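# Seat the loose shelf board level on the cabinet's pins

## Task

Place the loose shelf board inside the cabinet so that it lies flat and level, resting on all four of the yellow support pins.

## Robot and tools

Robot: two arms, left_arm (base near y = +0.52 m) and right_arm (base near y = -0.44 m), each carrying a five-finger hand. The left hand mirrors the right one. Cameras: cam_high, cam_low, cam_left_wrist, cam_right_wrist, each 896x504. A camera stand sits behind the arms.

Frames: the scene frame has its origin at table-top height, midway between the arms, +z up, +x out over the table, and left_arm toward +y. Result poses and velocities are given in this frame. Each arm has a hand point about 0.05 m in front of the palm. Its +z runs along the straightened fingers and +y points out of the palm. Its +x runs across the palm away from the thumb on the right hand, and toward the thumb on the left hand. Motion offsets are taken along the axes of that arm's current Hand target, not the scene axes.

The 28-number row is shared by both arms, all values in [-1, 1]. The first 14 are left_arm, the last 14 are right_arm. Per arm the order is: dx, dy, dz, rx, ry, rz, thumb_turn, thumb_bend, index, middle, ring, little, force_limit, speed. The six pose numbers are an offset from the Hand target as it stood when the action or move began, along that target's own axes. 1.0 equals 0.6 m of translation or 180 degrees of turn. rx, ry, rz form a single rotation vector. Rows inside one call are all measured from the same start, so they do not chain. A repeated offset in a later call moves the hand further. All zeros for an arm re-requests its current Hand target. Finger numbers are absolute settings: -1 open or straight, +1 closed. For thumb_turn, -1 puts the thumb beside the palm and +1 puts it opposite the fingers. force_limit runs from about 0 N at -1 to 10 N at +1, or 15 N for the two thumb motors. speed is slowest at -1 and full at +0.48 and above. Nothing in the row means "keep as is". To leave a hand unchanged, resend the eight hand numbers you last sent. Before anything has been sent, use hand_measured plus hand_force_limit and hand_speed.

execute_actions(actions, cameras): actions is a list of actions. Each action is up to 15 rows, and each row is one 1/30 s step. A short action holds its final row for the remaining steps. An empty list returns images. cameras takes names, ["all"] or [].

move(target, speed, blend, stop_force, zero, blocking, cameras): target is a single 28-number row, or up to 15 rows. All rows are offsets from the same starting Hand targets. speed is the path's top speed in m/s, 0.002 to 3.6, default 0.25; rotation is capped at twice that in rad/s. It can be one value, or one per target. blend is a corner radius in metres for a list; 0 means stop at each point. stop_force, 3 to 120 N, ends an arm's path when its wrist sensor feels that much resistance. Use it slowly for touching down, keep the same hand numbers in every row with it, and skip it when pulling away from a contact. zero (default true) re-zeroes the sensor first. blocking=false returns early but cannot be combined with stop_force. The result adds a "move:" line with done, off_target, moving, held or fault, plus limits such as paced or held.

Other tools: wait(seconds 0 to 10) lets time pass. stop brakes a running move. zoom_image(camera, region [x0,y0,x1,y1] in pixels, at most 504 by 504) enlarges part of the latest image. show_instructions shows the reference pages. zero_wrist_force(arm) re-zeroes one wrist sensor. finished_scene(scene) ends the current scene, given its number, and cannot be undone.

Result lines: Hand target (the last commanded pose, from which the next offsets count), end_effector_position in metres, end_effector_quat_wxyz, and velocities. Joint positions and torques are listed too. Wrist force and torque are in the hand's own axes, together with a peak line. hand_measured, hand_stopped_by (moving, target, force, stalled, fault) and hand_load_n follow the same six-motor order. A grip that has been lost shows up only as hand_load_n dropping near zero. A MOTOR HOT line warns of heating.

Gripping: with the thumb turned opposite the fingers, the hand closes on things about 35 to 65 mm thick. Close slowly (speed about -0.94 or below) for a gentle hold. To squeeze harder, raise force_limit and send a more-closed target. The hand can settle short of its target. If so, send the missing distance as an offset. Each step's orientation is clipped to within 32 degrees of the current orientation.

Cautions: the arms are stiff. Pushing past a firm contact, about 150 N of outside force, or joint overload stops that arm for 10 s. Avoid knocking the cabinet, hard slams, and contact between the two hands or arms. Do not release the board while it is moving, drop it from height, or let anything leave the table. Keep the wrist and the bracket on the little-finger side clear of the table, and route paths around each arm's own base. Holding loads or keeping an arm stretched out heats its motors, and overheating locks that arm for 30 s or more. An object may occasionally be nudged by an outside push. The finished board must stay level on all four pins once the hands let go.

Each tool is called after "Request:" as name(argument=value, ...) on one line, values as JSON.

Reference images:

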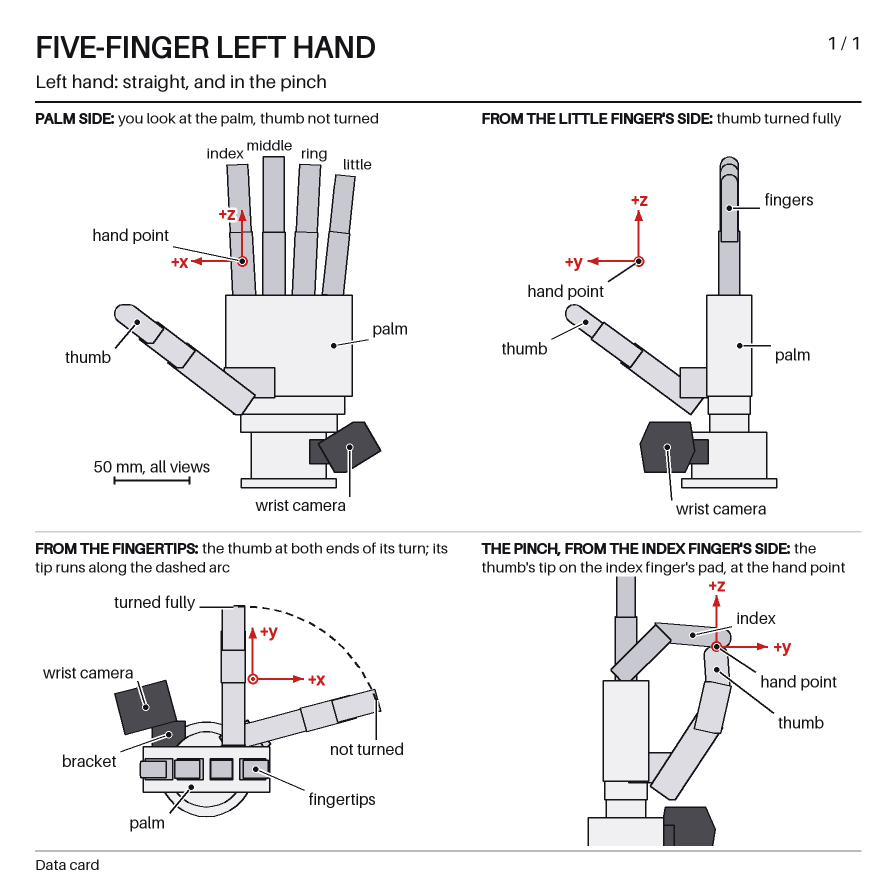

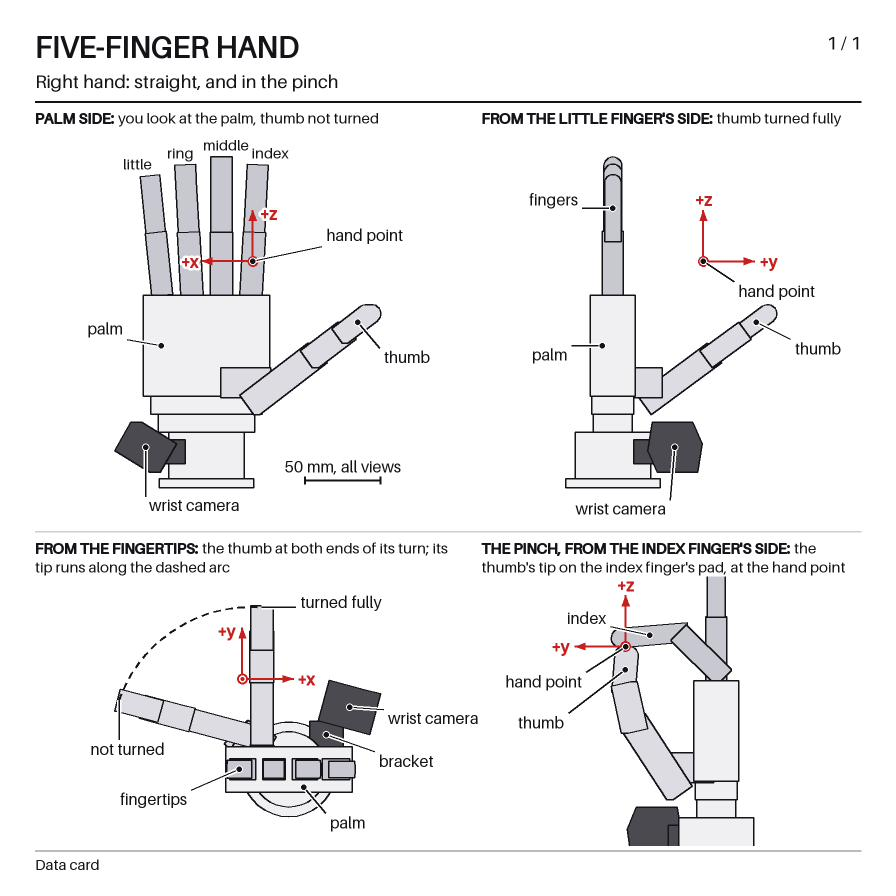

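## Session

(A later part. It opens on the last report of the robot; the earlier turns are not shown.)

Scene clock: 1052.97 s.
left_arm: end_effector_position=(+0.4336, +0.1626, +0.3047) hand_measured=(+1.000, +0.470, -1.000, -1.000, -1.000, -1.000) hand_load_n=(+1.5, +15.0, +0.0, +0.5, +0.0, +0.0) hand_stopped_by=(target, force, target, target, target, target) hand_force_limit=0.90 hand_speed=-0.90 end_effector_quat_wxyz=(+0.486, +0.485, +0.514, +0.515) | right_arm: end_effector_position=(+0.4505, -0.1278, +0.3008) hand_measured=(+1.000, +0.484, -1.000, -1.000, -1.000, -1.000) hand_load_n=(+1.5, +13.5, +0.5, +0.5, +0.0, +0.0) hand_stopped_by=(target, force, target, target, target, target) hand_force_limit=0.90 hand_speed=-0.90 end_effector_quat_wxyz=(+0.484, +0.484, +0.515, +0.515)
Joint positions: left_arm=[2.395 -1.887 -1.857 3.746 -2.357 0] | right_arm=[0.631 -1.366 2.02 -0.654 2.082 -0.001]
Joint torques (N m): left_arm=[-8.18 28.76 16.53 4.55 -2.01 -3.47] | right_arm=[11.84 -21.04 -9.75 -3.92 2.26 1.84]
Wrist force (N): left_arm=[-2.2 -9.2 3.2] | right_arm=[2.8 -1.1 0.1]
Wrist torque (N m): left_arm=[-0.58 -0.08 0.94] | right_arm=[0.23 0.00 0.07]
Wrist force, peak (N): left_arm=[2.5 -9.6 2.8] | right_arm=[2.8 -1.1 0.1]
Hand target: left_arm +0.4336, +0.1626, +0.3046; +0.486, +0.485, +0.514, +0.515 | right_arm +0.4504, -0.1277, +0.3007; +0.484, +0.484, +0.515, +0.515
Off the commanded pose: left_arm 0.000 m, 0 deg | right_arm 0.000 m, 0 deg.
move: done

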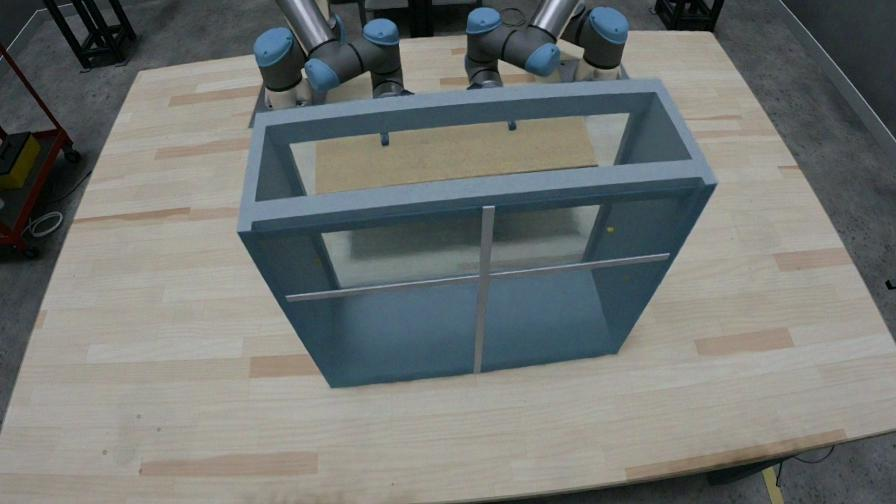

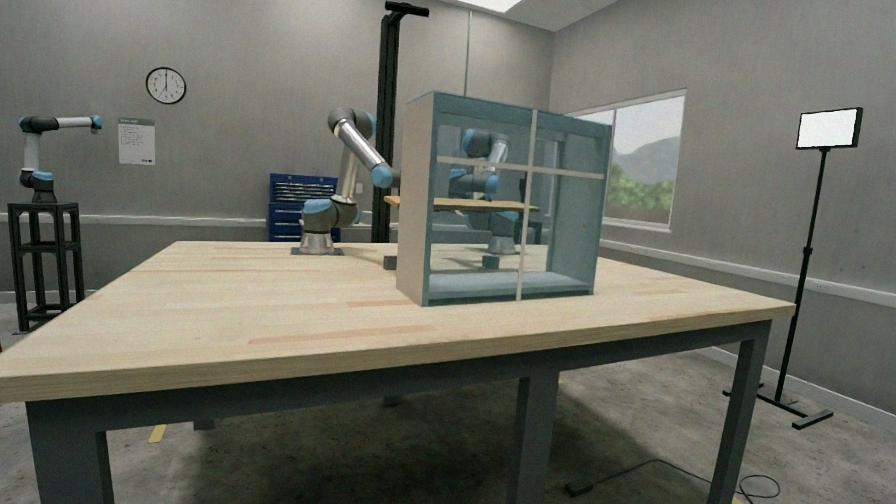

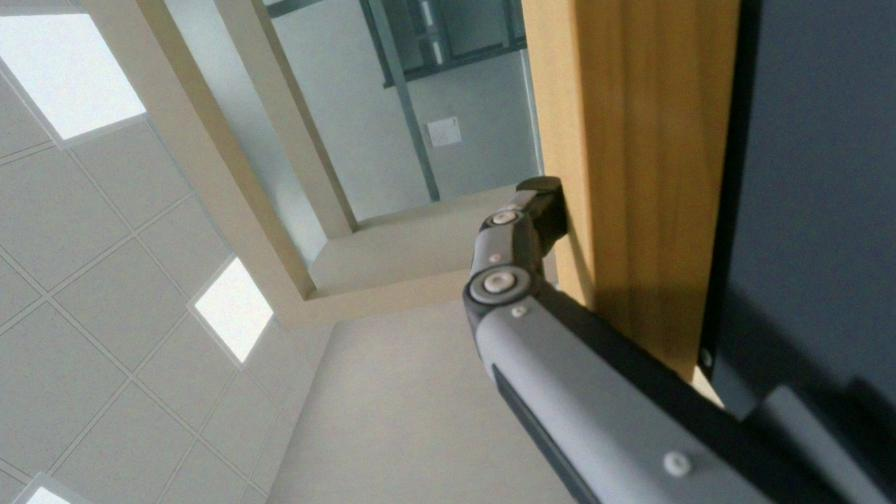

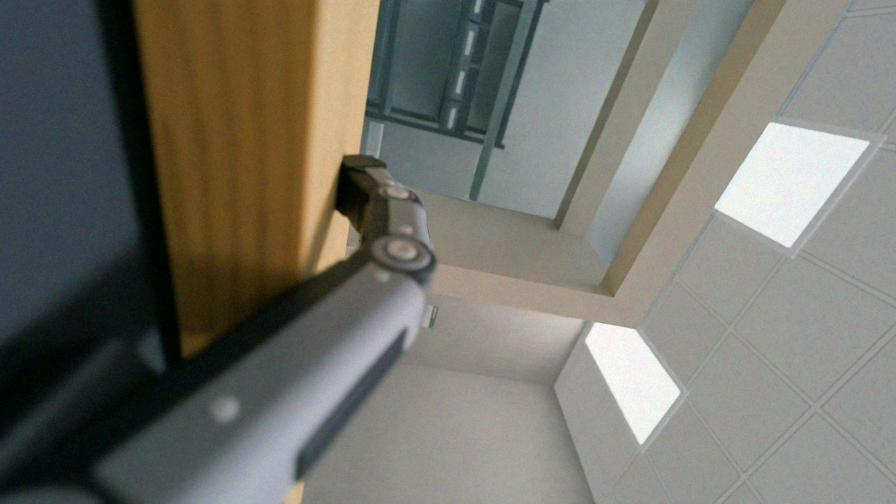

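Request:
move(target=[[-0.0097,0.064,0,-0.0008,0,0.0361,1,0.85,-1,-1,-1,-1,0.9,-0.9,-0.0058,0.0092,0,-0.001,0,0.0361,1,0.85,-1,-1,-1,-1,0.9,-0.9],[-0.0222,0.1263,-0.0003,-0.0017,0,0.0722,1,0.85,-1,-1,-1,-1,0.9,-0.9,-0.0083,0.0175,0.0002,-0.0019,0,0.0722,1,0.85,-1,-1,-1,-1,0.9,-0.9]], speed=0.05, cameras=["all"])

Scene clock: 1118.53 s.
left_arm: end_effector_position=(+0.4341, +0.1493, +0.3805) hand_measured=(+1.000, +0.470, -1.000, -1.000, -1.000, -1.000) hand_load_n=(+1.5, +15.5, +0.0, +0.5, +0.0, +0.0) hand_stopped_by=(target, force, target, target, target, target) hand_force_limit=0.90 hand_speed=-0.90 end_effector_quat_wxyz=(+0.426, +0.538, +0.455, +0.568) | right_arm: end_effector_position=(+0.4509, -0.1326, +0.3113) hand_measured=(+1.000, +0.484, -1.000, -1.000, -1.000, -1.000) hand_load_n=(+1.5, +14.0, +0.0, +0.5, +0.0, +0.0) hand_stopped_by=(target, force, target, target, target, target) hand_force_limit=0.90 hand_speed=-0.90 end_effector_quat_wxyz=(+0.424, +0.538, +0.456, +0.568)
Joint positions: left_arm=[2.397 -1.801 -1.77 3.58 -2.355 0.232] | right_arm=[0.648 -1.38 1.982 -0.61 2.099 0.223]
Joint torques (N m): left_arm=[-8.01 27.13 20.51 4.73 -0.08 -3.76] | right_arm=[1.94 -30.99 -11.32 -2.77 0.65 -2.18]
Wrist force (N): left_arm=[0.1 -8.6 4.0] | right_arm=[-0.9 -0.5 -0.5]
Wrist torque (N m): left_arm=[-0.53 -0.09 1.07] | right_arm=[0.25 0.11 0.05]
Wrist force, peak (N): left_arm=[6.8 -9.1 2.4] | right_arm=[-6.5 -1.2 0.5]
Hand target: left_arm +0.4341, +0.1493, +0.3804; +0.426, +0.538, +0.455, +0.568 | right_arm +0.4509, -0.1326, +0.3112; +0.424, +0.538, +0.456, +0.568
Off the commanded pose: left_arm 0.000 m, 0 deg | right_arm 0.000 m, 0 deg.
move: done

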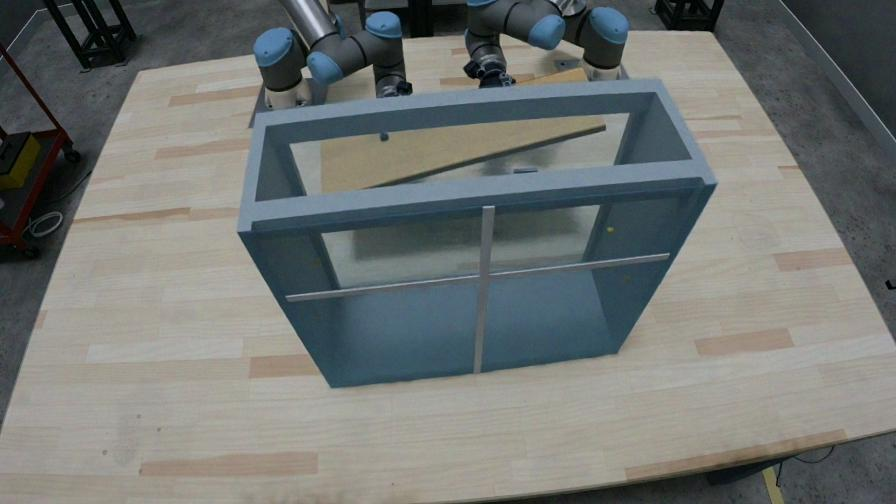

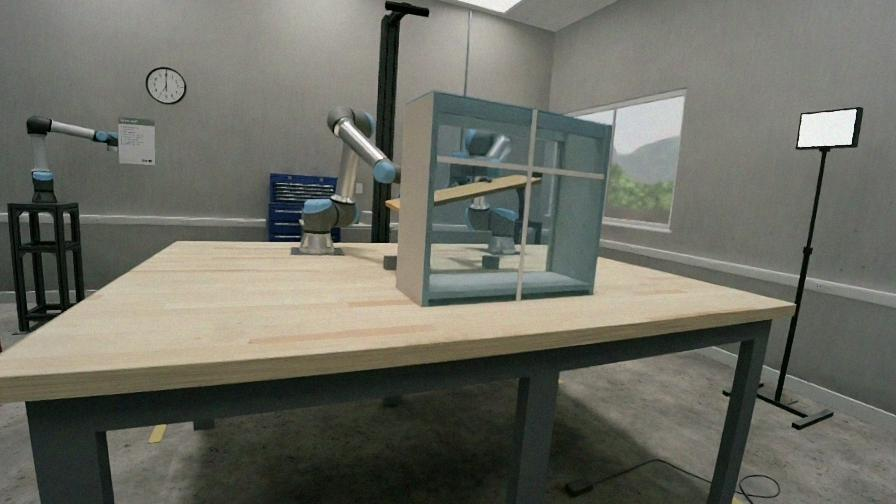

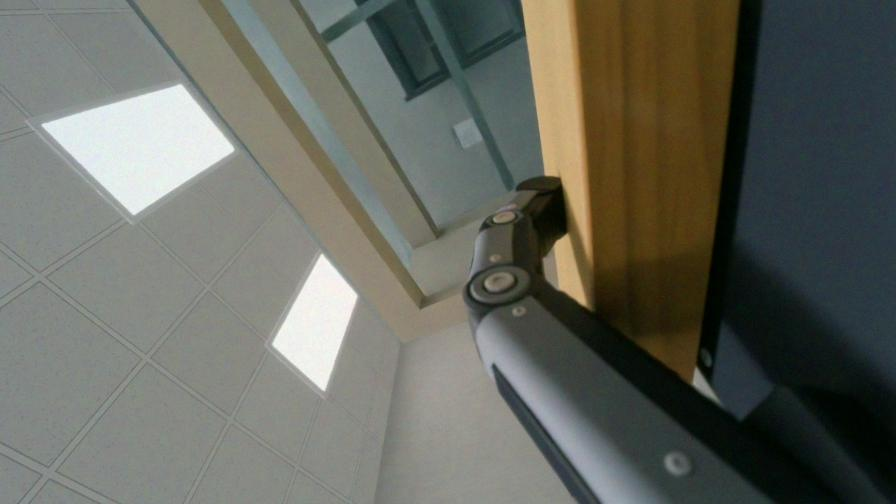

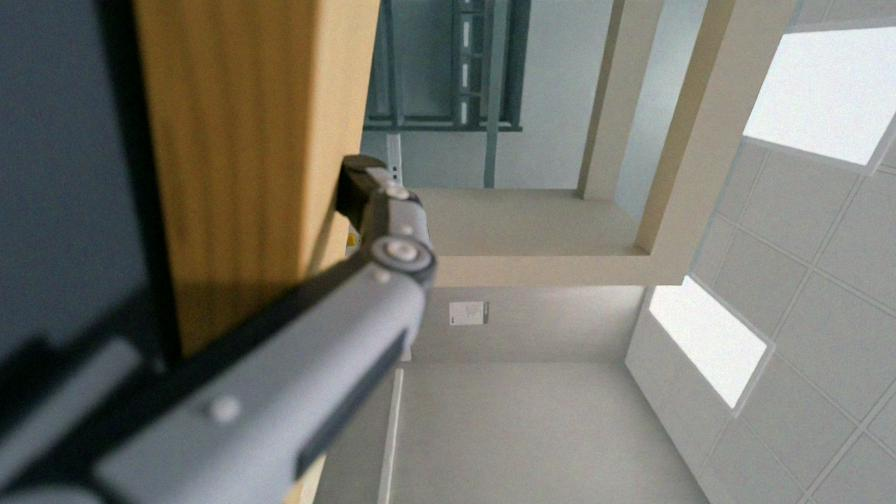

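Request:
move(target=[[-0.0015,0.0628,-0.0002,-0.0008,0,0.0361,1,0.85,-1,-1,-1,-1,0.9,-0.9,0.0025,0.008,0,-0.001,0,0.0361,1,0.85,-1,-1,-1,-1,0.9,-0.9],[-0.0053,0.1238,-0.0005,-0.0017,0,0.0722,1,0.85,-1,-1,-1,-1,0.9,-0.9,0.0087,0.015,0.0002,-0.0019,0,0.0722,1,0.85,-1,-1,-1,-1,0.9,-0.9]], speed=0.05, cameras=["all"])

Request:
zoom_image(camera="cam_low", region=[370, 80, 620, 310])

Request:
zoom_image(camera="cam_high", region=[230, 60, 730, 400])

Scene clock: 1139.13 s.
left_arm: end_effector_position=(+0.4344, +0.1296, +0.4522) hand_measured=(+1.000, +0.470, -1.000, -1.000, -1.000, -1.000) hand_load_n=(+1.0, +16.0, +0.0, +0.5, +0.5, +0.0) hand_stopped_by=(target, force, target, target, target, target) hand_force_limit=0.90 hand_speed=-0.90 end_effector_quat_wxyz=(+0.360, +0.585, +0.390, +0.613) | right_arm: end_effector_position=(+0.4507, -0.1295, +0.3212) hand_measured=(+1.000, +0.484, -1.000, -1.000, -1.000, -1.000) hand_load_n=(+2.5, +13.5, +0.5, +0.5, +0.0, +0.0) hand_stopped_by=(target, force, target, target, target, target) hand_force_limit=0.90 hand_speed=-0.90 end_effector_quat_wxyz=(+0.359, +0.584, +0.390, +0.614)
Joint positions: left_arm=[2.39 -1.753 -1.644 3.413 -2.36 0.464] | right_arm=[0.677 -1.384 1.928 -0.558 2.13 0.446]
Joint torques (N m): left_arm=[-4.93 27.07 21.37 5.09 -1.25 -3.73] | right_arm=[-2.8 -36.39 -11.84 -3.33 -0.81 -2.34]
Wrist force (N): left_arm=[-0.7 -8.7 5.7] | right_arm=[-1.3 1.0 -1.8]
Wrist torque (N m): left_arm=[-0.65 0.08 1.09] | right_arm=[0.41 0.24 0.13]
Wrist force, peak (N): left_arm=[4.7 -8.9 4.6] | right_arm=[-6.9 -0.3 -1.2]
Hand target: left_arm +0.4345, +0.1296, +0.4521; +0.360, +0.585, +0.390, +0.613 | right_arm +0.4507, -0.1296, +0.3212; +0.359, +0.584, +0.390, +0.614
Off the commanded pose: left_arm 0.000 m, 0 deg | right_arm 0.000 m, 0 deg.
move: done

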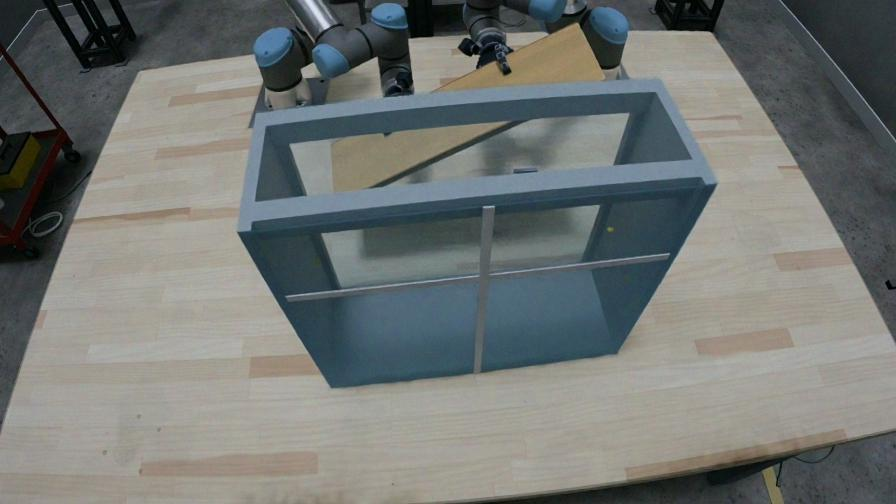

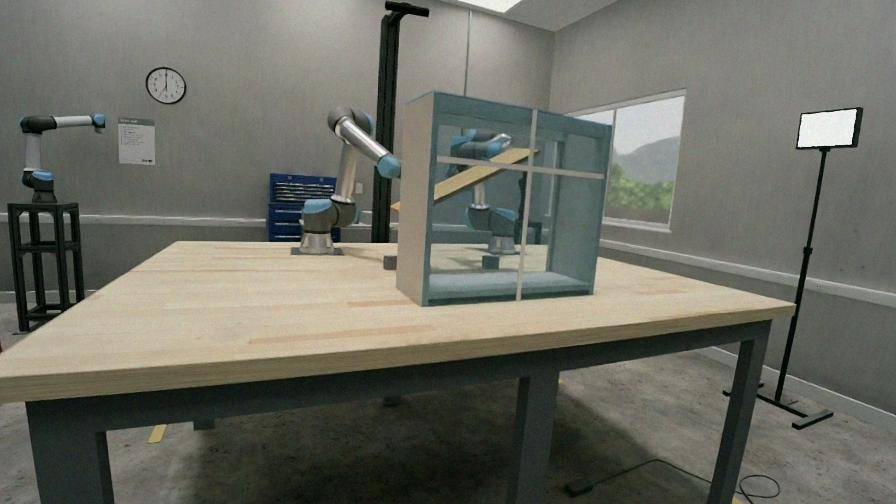

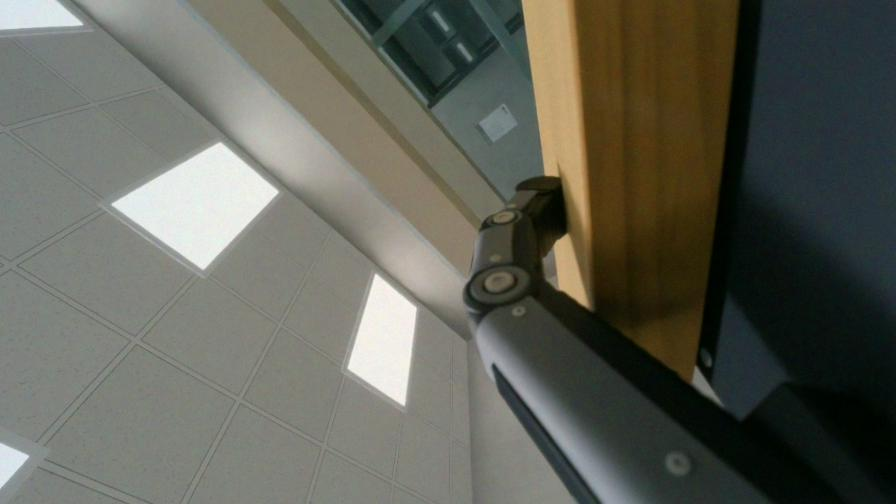

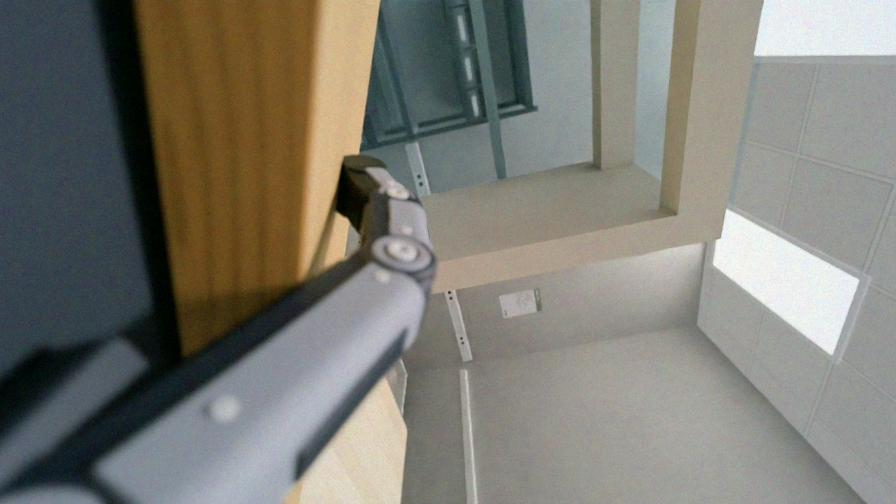

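Scaled by 2.016 from the camera's 896x504 image, which has a finer 1280x720 frame.

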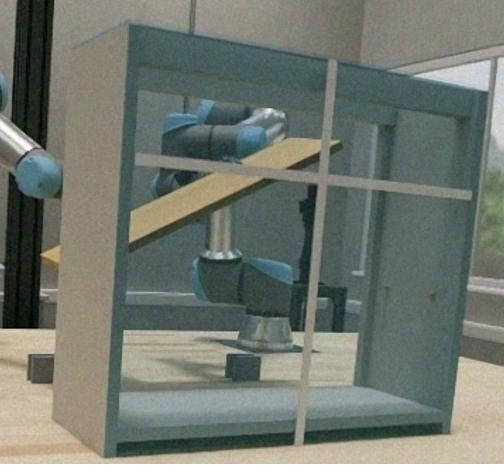

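Scaled by 1.008 from the camera's 896x504 image, which has a finer 1280x720 frame.

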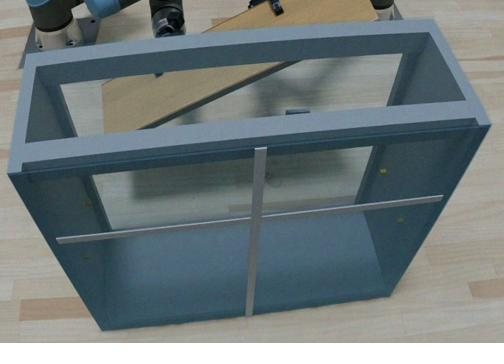

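Request:
move(target=[-0.002,0.001,0.0917,0,0,0,1,0.85,-1,-1,-1,-1,0.9,-0.9,-0.0022,0.0011,0.0917,0,0,0,1,0.85,-1,-1,-1,-1,0.9,-0.9], speed=0.06, cameras=["all"])

Request:
zoom_image(camera="cam_low", region=[370, 80, 620, 310])

Request:
zoom_image(camera="cam_high", region=[240, 60, 480, 250])

Request:
zoom_image(camera="cam_high", region=[480, 20, 720, 210])

Scene clock: 1159.93 s.
left_arm: end_effector_position=(+0.4895, +0.1314, +0.4527) hand_measured=(+1.000, +0.470, -1.000, -1.000, -1.000, -1.000) hand_load_n=(+1.0, +15.5, +0.0, +0.5, +0.0, +0.0) hand_stopped_by=(target, force, target, target, target, target) hand_force_limit=0.90 hand_speed=-0.90 end_effector_quat_wxyz=(+0.360, +0.585, +0.390, +0.613) | right_arm: end_effector_position=(+0.5058, -0.1279, +0.3217) hand_measured=(+1.000, +0.484, -1.000, -1.000, -1.000, -1.000) hand_load_n=(+2.0, +14.0, +0.0, +0.5, +0.0, +0.0) hand_stopped_by=(target, force, target, target, target, target) hand_force_limit=0.90 hand_speed=-0.90 end_effector_quat_wxyz=(+0.359, +0.585, +0.390, +0.614)
Joint positions: left_arm=[2.467 -1.823 -1.555 3.393 -2.283 0.463] | right_arm=[0.61 -1.304 1.823 -0.532 2.063 0.447]
Joint torques (N m): left_arm=[-10.26 43.34 21.56 4.81 -1.58 -3.59] | right_arm=[13.01 -39.96 -10.18 -3.96 1.4 1.73]
Wrist force (N): left_arm=[-1.3 -8.7 5.8] | right_arm=[-0.9 0.6 -2.0]
Wrist torque (N m): left_arm=[-0.66 0.03 1.04] | right_arm=[0.38 0.31 0.04]
Wrist force, peak (N): left_arm=[-1.7 -9.4 5.3] | right_arm=[-0.6 0.1 -2.9]
Hand target: left_arm +0.4895, +0.1313, +0.4527; +0.360, +0.585, +0.390, +0.613 | right_arm +0.5057, -0.1277, +0.3218; +0.359, +0.584, +0.390, +0.614
Off the commanded pose: left_arm 0.000 m, 0 deg | right_arm 0.000 m, 0 deg.
move: done

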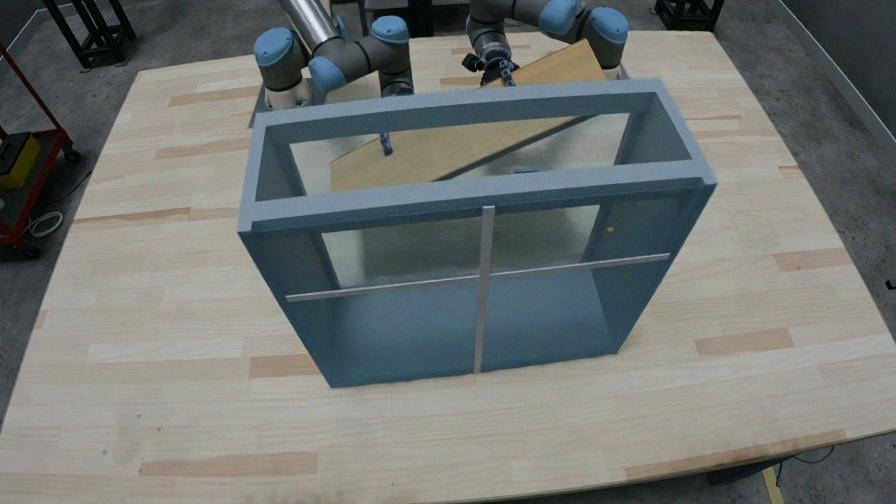

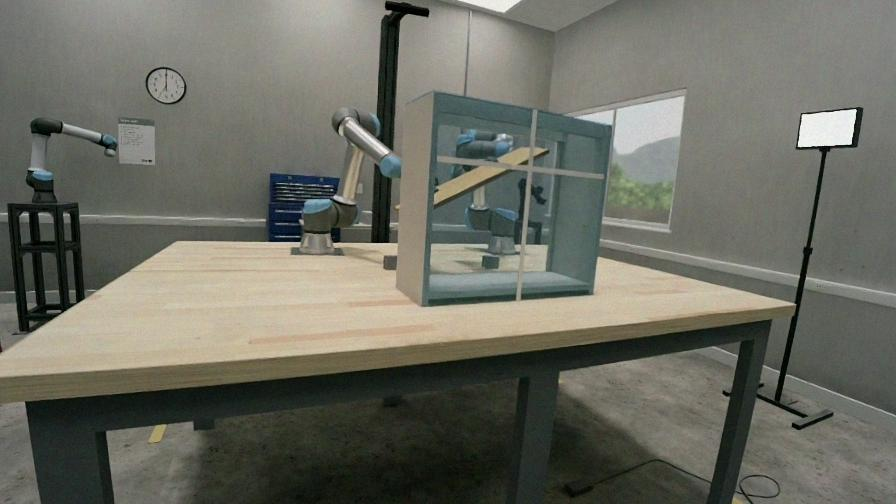

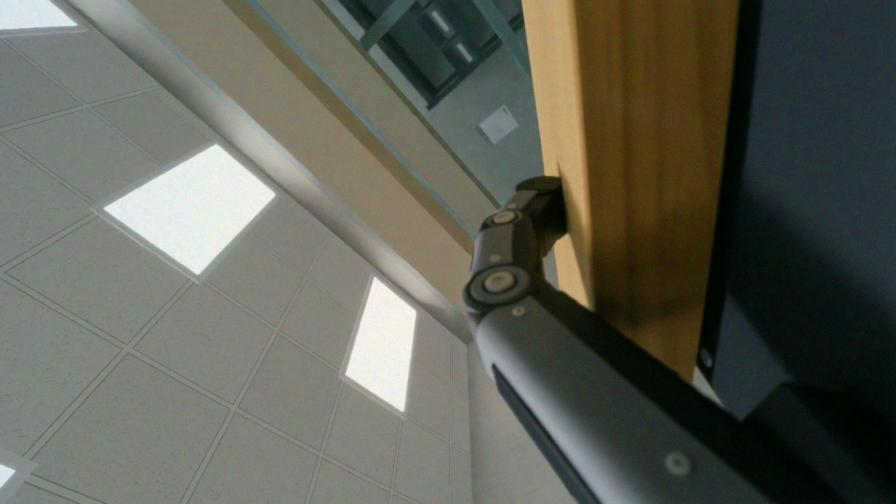

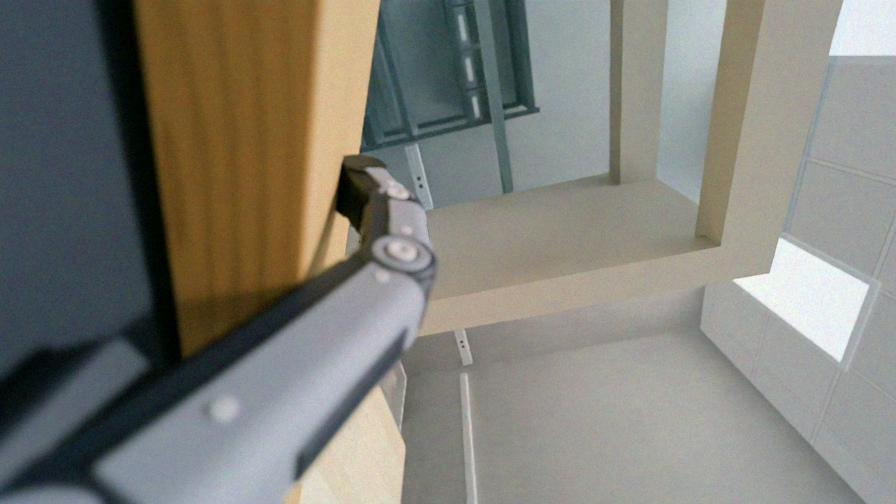

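Scaled by 2.016 from the camera's 896x504 image, which has a finer 1280x720 frame.

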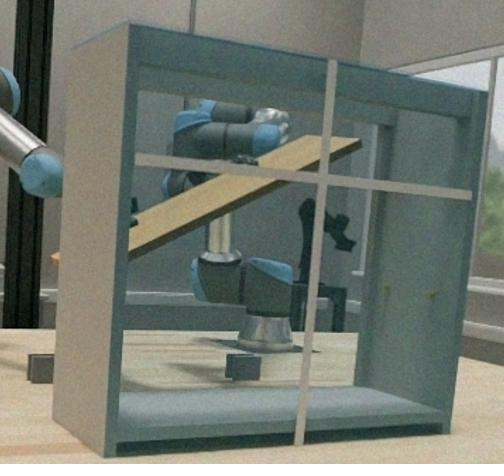

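Scaled by 2.100 from the camera's 896x504 image, which has a finer 1280x720 frame.

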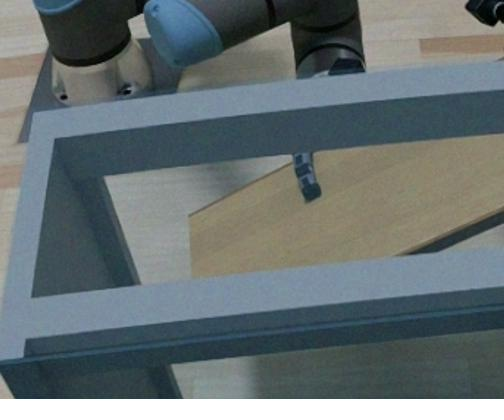

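Scaled by 2.100 from the camera's 896x504 image, which has a finer 1280x720 frame.

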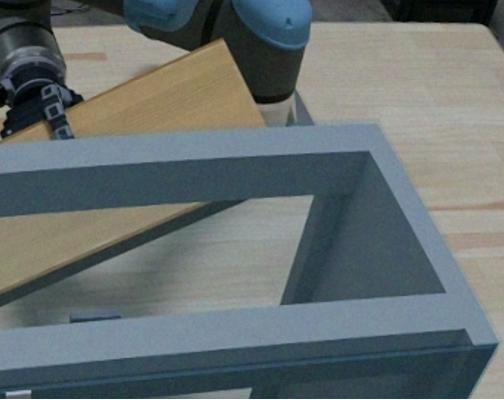

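Request:
zoom_image(camera="cam_low", region=[500, 100, 620, 200])

Request:
zoom_image(camera="cam_low", region=[390, 140, 490, 300])

Scaled by 4.200 from the camera's 896x504 image, which has a finer 1280x720 frame.

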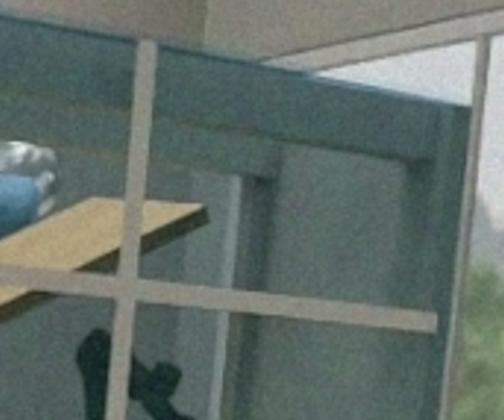

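Scaled by 3.150 from the camera's 896x504 image, which has a finer 1280x720 frame.

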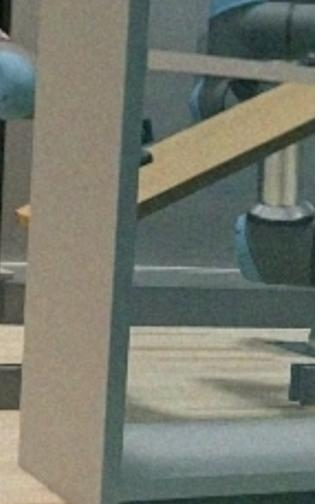

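Request:
move(target=[-0.0086,0.0042,0.0495,0,0,0,1,0.85,-1,-1,-1,-1,0.9,-0.9,-0.0088,0.0043,0.0495,0,0,0,1,0.85,-1,-1,-1,-1,0.9,-0.9], speed=0.04, stop_force=15, cameras=["all"])

Request:
zoom_image(camera="cam_low", region=[500, 100, 620, 200])

Request:
zoom_image(camera="cam_high", region=[280, 110, 440, 250])

Request:
zoom_image(camera="cam_high", region=[520, 30, 680, 170])

Scene clock: 1232.57 s.
left_arm: end_effector_position=(+0.5194, +0.1273, +0.4531) hand_measured=(+1.000, +0.470, -1.000, -1.000, -1.000, -1.000) hand_load_n=(+1.0, +15.5, +0.0, +0.5, +0.0, +0.0) hand_stopped_by=(target, force, target, target, target, target) hand_force_limit=0.90 hand_speed=-0.90 end_effector_quat_wxyz=(+0.360, +0.585, +0.390, +0.613) | right_arm: end_effector_position=(+0.5357, -0.1318, +0.3222) hand_measured=(+1.000, +0.484, -1.000, -1.000, -1.000, -1.000) hand_load_n=(+2.0, +14.0, +0.0, +0.5, +0.0, +0.0) hand_stopped_by=(target, force, target, target, target, target) hand_force_limit=0.90 hand_speed=-0.90 end_effector_quat_wxyz=(+0.359, +0.584, +0.390, +0.614)
Joint positions: left_arm=[2.496 -1.875 -1.487 3.377 -2.254 0.462] | right_arm=[0.57 -1.266 1.771 -0.518 2.023 0.447]
Joint torques (N m): left_arm=[-11.1 45.65 24.99 5.08 -1.01 -3.23] | right_arm=[14.34 -43.2 -12.25 -4.45 0.73 1.42]
Wrist force (N): left_arm=[0.8 -8.3 5.1] | right_arm=[-3.1 1.1 -0.9]
Wrist torque (N m): left_arm=[-0.63 -0.05 1.13] | right_arm=[0.40 0.26 -0.06]
Wrist force, peak (N): left_arm=[-1.2 -9.2 5.5] | right_arm=[-5.6 0.0 -1.2]
Hand target: left_arm +0.5194, +0.1273, +0.4531; +0.360, +0.585, +0.390, +0.613 | right_arm +0.5357, -0.1318, +0.3222; +0.359, +0.584, +0.390, +0.614
Off the commanded pose: left_arm 0.000 m, 0 deg | right_arm 0.000 m, 0 deg.
move: done

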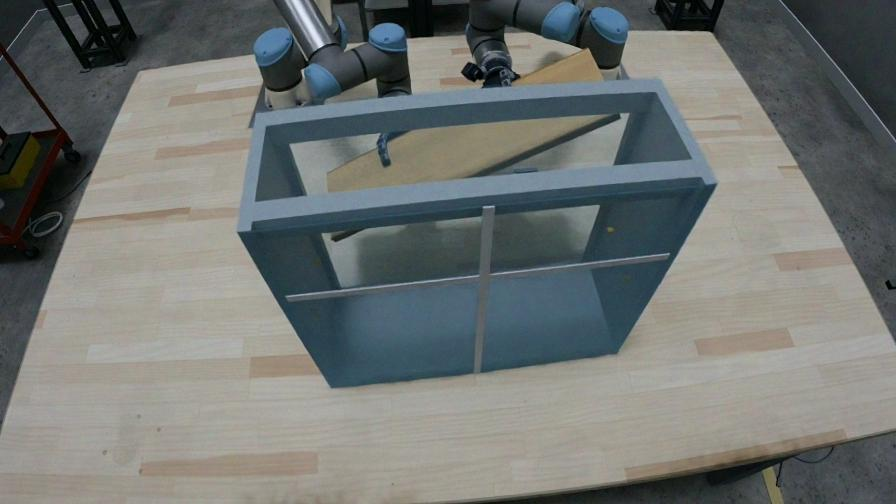

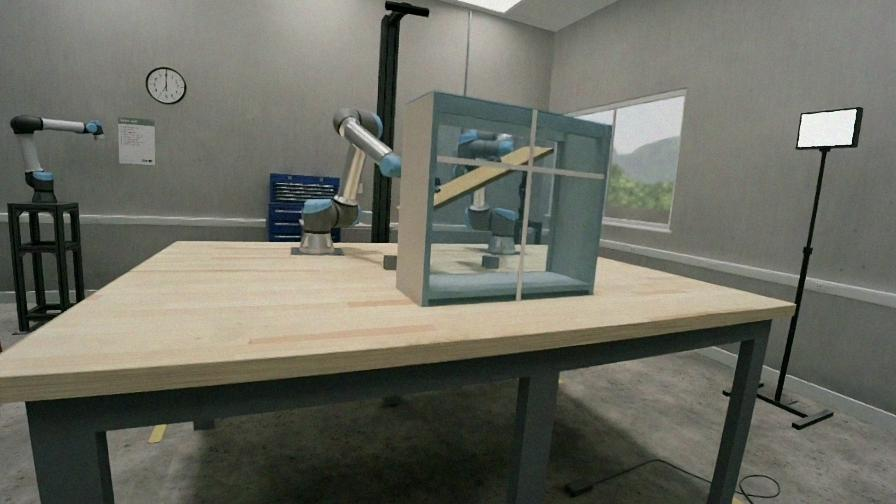

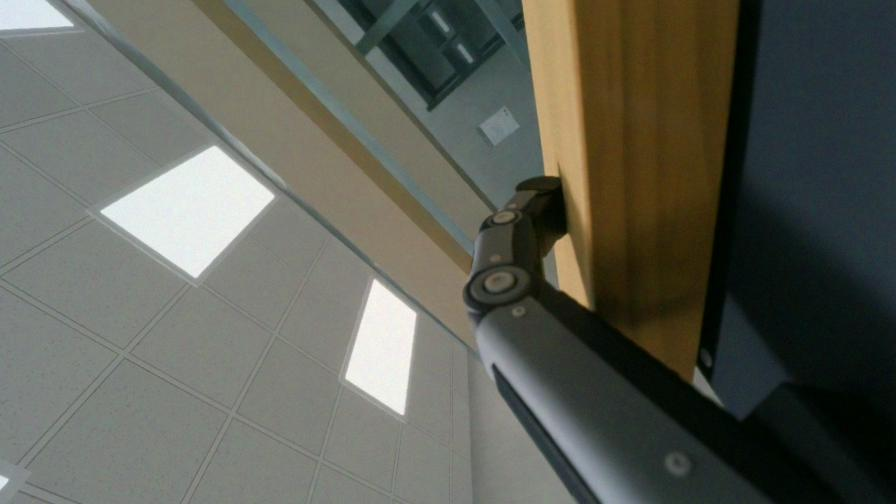

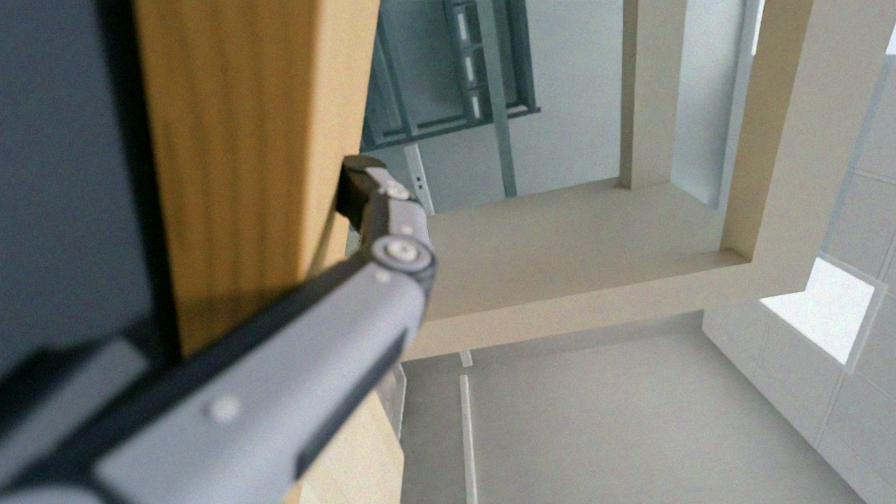

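Scaled by 4.200 from the camera's 896x504 image, which has a finer 1280x720 frame.

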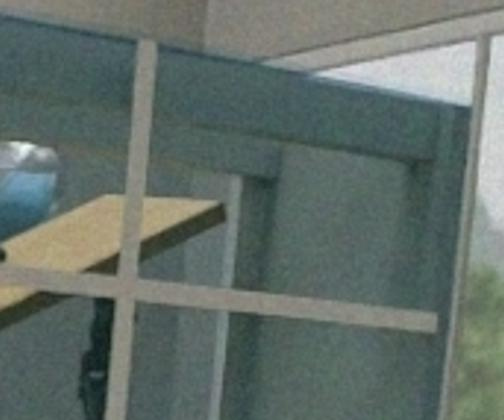

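Scaled by 3.150 from the camera's 896x504 image, which has a finer 1280x720 frame.

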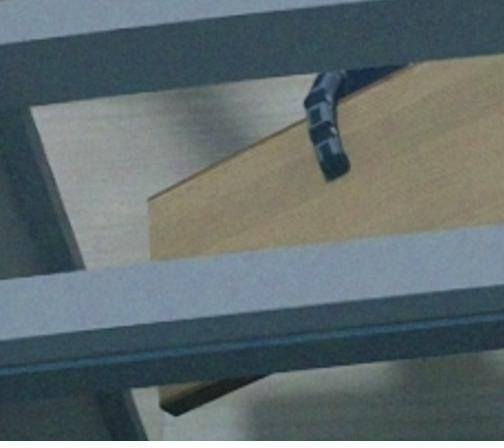

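Scaled by 3.150 from the camera's 896x504 image, which has a finer 1280x720 frame.

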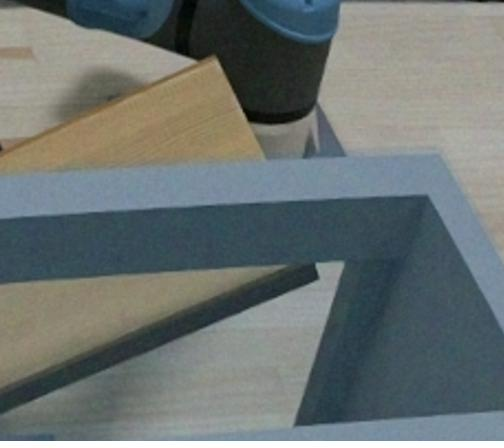

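Request:
move(target=[-0.0088,0.0043,0.0662,0,0,0,1,0.85,-1,-1,-1,-1,0.9,-0.9,-0.0091,0.0044,0.0662,0,0,0,1,0.85,-1,-1,-1,-1,0.9,-0.9], speed=0.04, stop_force=15, cameras=["cam_high","cam_low"])

Request:
zoom_image(camera="cam_low", region=[500, 100, 620, 200])

Request:
zoom_image(camera="cam_high", region=[280, 110, 440, 250])

Request:
zoom_image(camera="cam_high", region=[520, 30, 680, 170])

Scene clock: 1261.50 s.
left_arm: end_effector_position=(+0.5594, +0.1237, +0.4535) hand_measured=(+1.000, +0.470, -1.000, -1.000, -1.000, -1.000) hand_load_n=(+1.0, +15.5, +0.0, +0.5, +0.0, +0.0) hand_stopped_by=(target, force, target, target, target, target) hand_force_limit=0.90 hand_speed=-0.90 end_effector_quat_wxyz=(+0.360, +0.585, +0.390, +0.613) | right_arm: end_effector_position=(+0.5757, -0.1355, +0.3227) hand_measured=(+1.000, +0.484, -1.000, -1.000, -1.000, -1.000) hand_load_n=(+2.0, +13.5, +0.0, +0.5, +0.5, +0.0) hand_stopped_by=(target, force, target, target, target, target) hand_force_limit=0.90 hand_speed=-0.90 end_effector_quat_wxyz=(+0.359, +0.584, +0.390, +0.614)
Joint positions: left_arm=[2.534 -1.944 -1.391 3.349 -2.216 0.461] | right_arm=[0.524 -1.209 1.689 -0.493 1.978 0.448]
Joint torques (N m): left_arm=[-11.92 49.11 28.2 5.11 -0.74 -3.25] | right_arm=[14.52 -46.38 -11.65 -4.38 0.77 1.37]
Wrist force (N): left_arm=[1.2 -8.7 4.8] | right_arm=[-3.4 0.4 -1.1]
Wrist torque (N m): left_arm=[-0.61 -0.02 1.14] | right_arm=[0.32 0.25 -0.08]
Wrist force, peak (N): left_arm=[4.2 -10.0 3.6] | right_arm=[-5.8 0.1 -1.0]
Hand target: left_arm +0.5594, +0.1237, +0.4536; +0.360, +0.585, +0.390, +0.613 | right_arm +0.5757, -0.1355, +0.3227; +0.359, +0.584, +0.390, +0.614
Off the commanded pose: left_arm 0.000 m, 0 deg | right_arm 0.000 m, 0 deg.
move: done
Images, in order (width x height): cam_high 896x504, cam_low 896x504.

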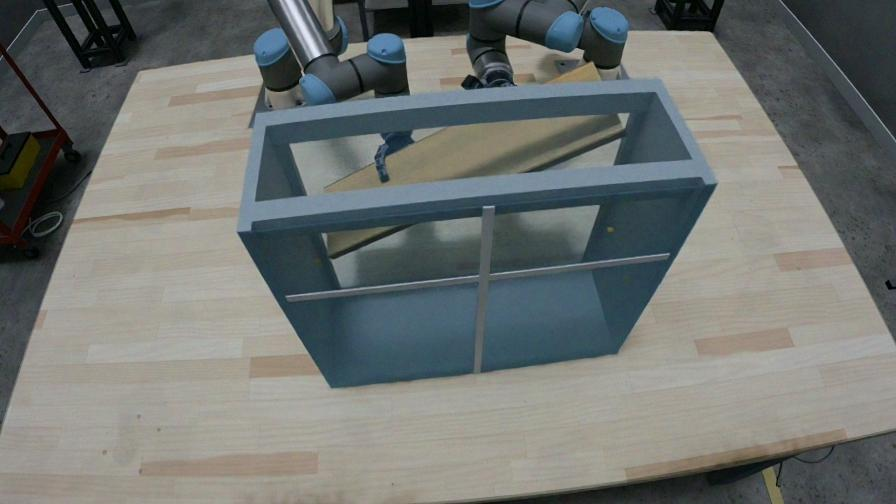

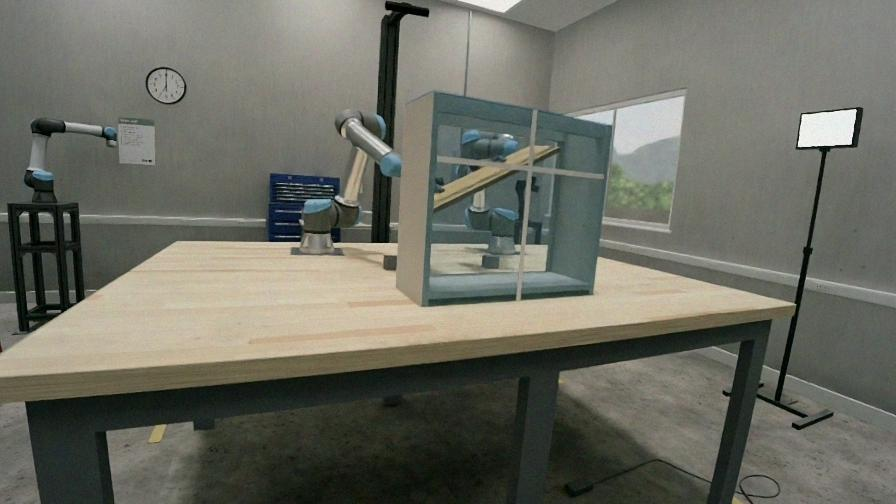

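Scaled by 4.200 from the camera's 896x504 image, which has a finer 1280x720 frame.

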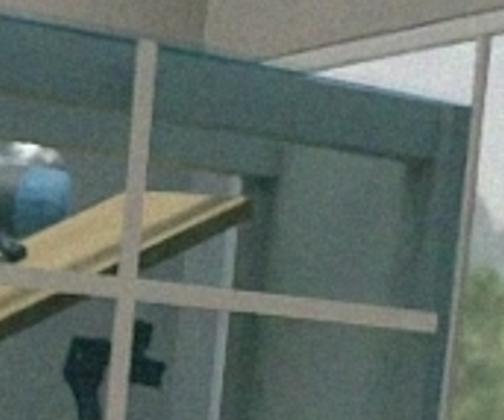

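Scaled by 3.150 from the camera's 896x504 image, which has a finer 1280x720 frame.

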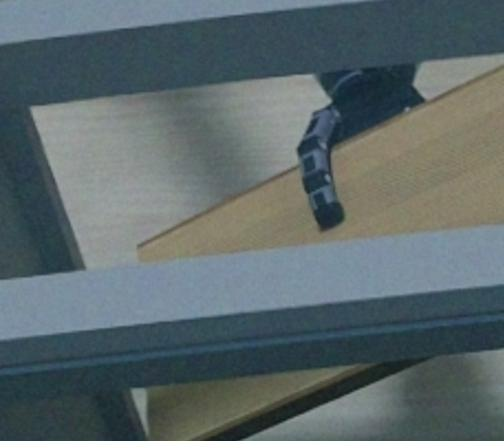

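Scaled by 3.150 from the camera's 896x504 image, which has a finer 1280x720 frame.

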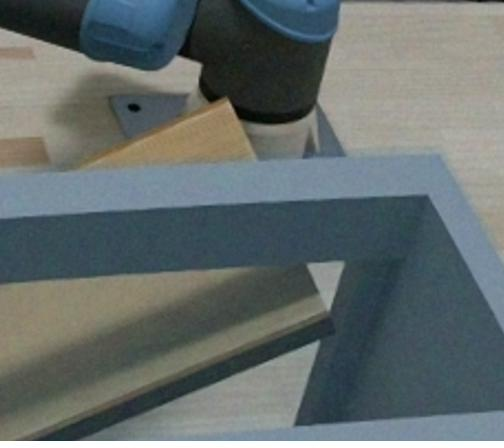

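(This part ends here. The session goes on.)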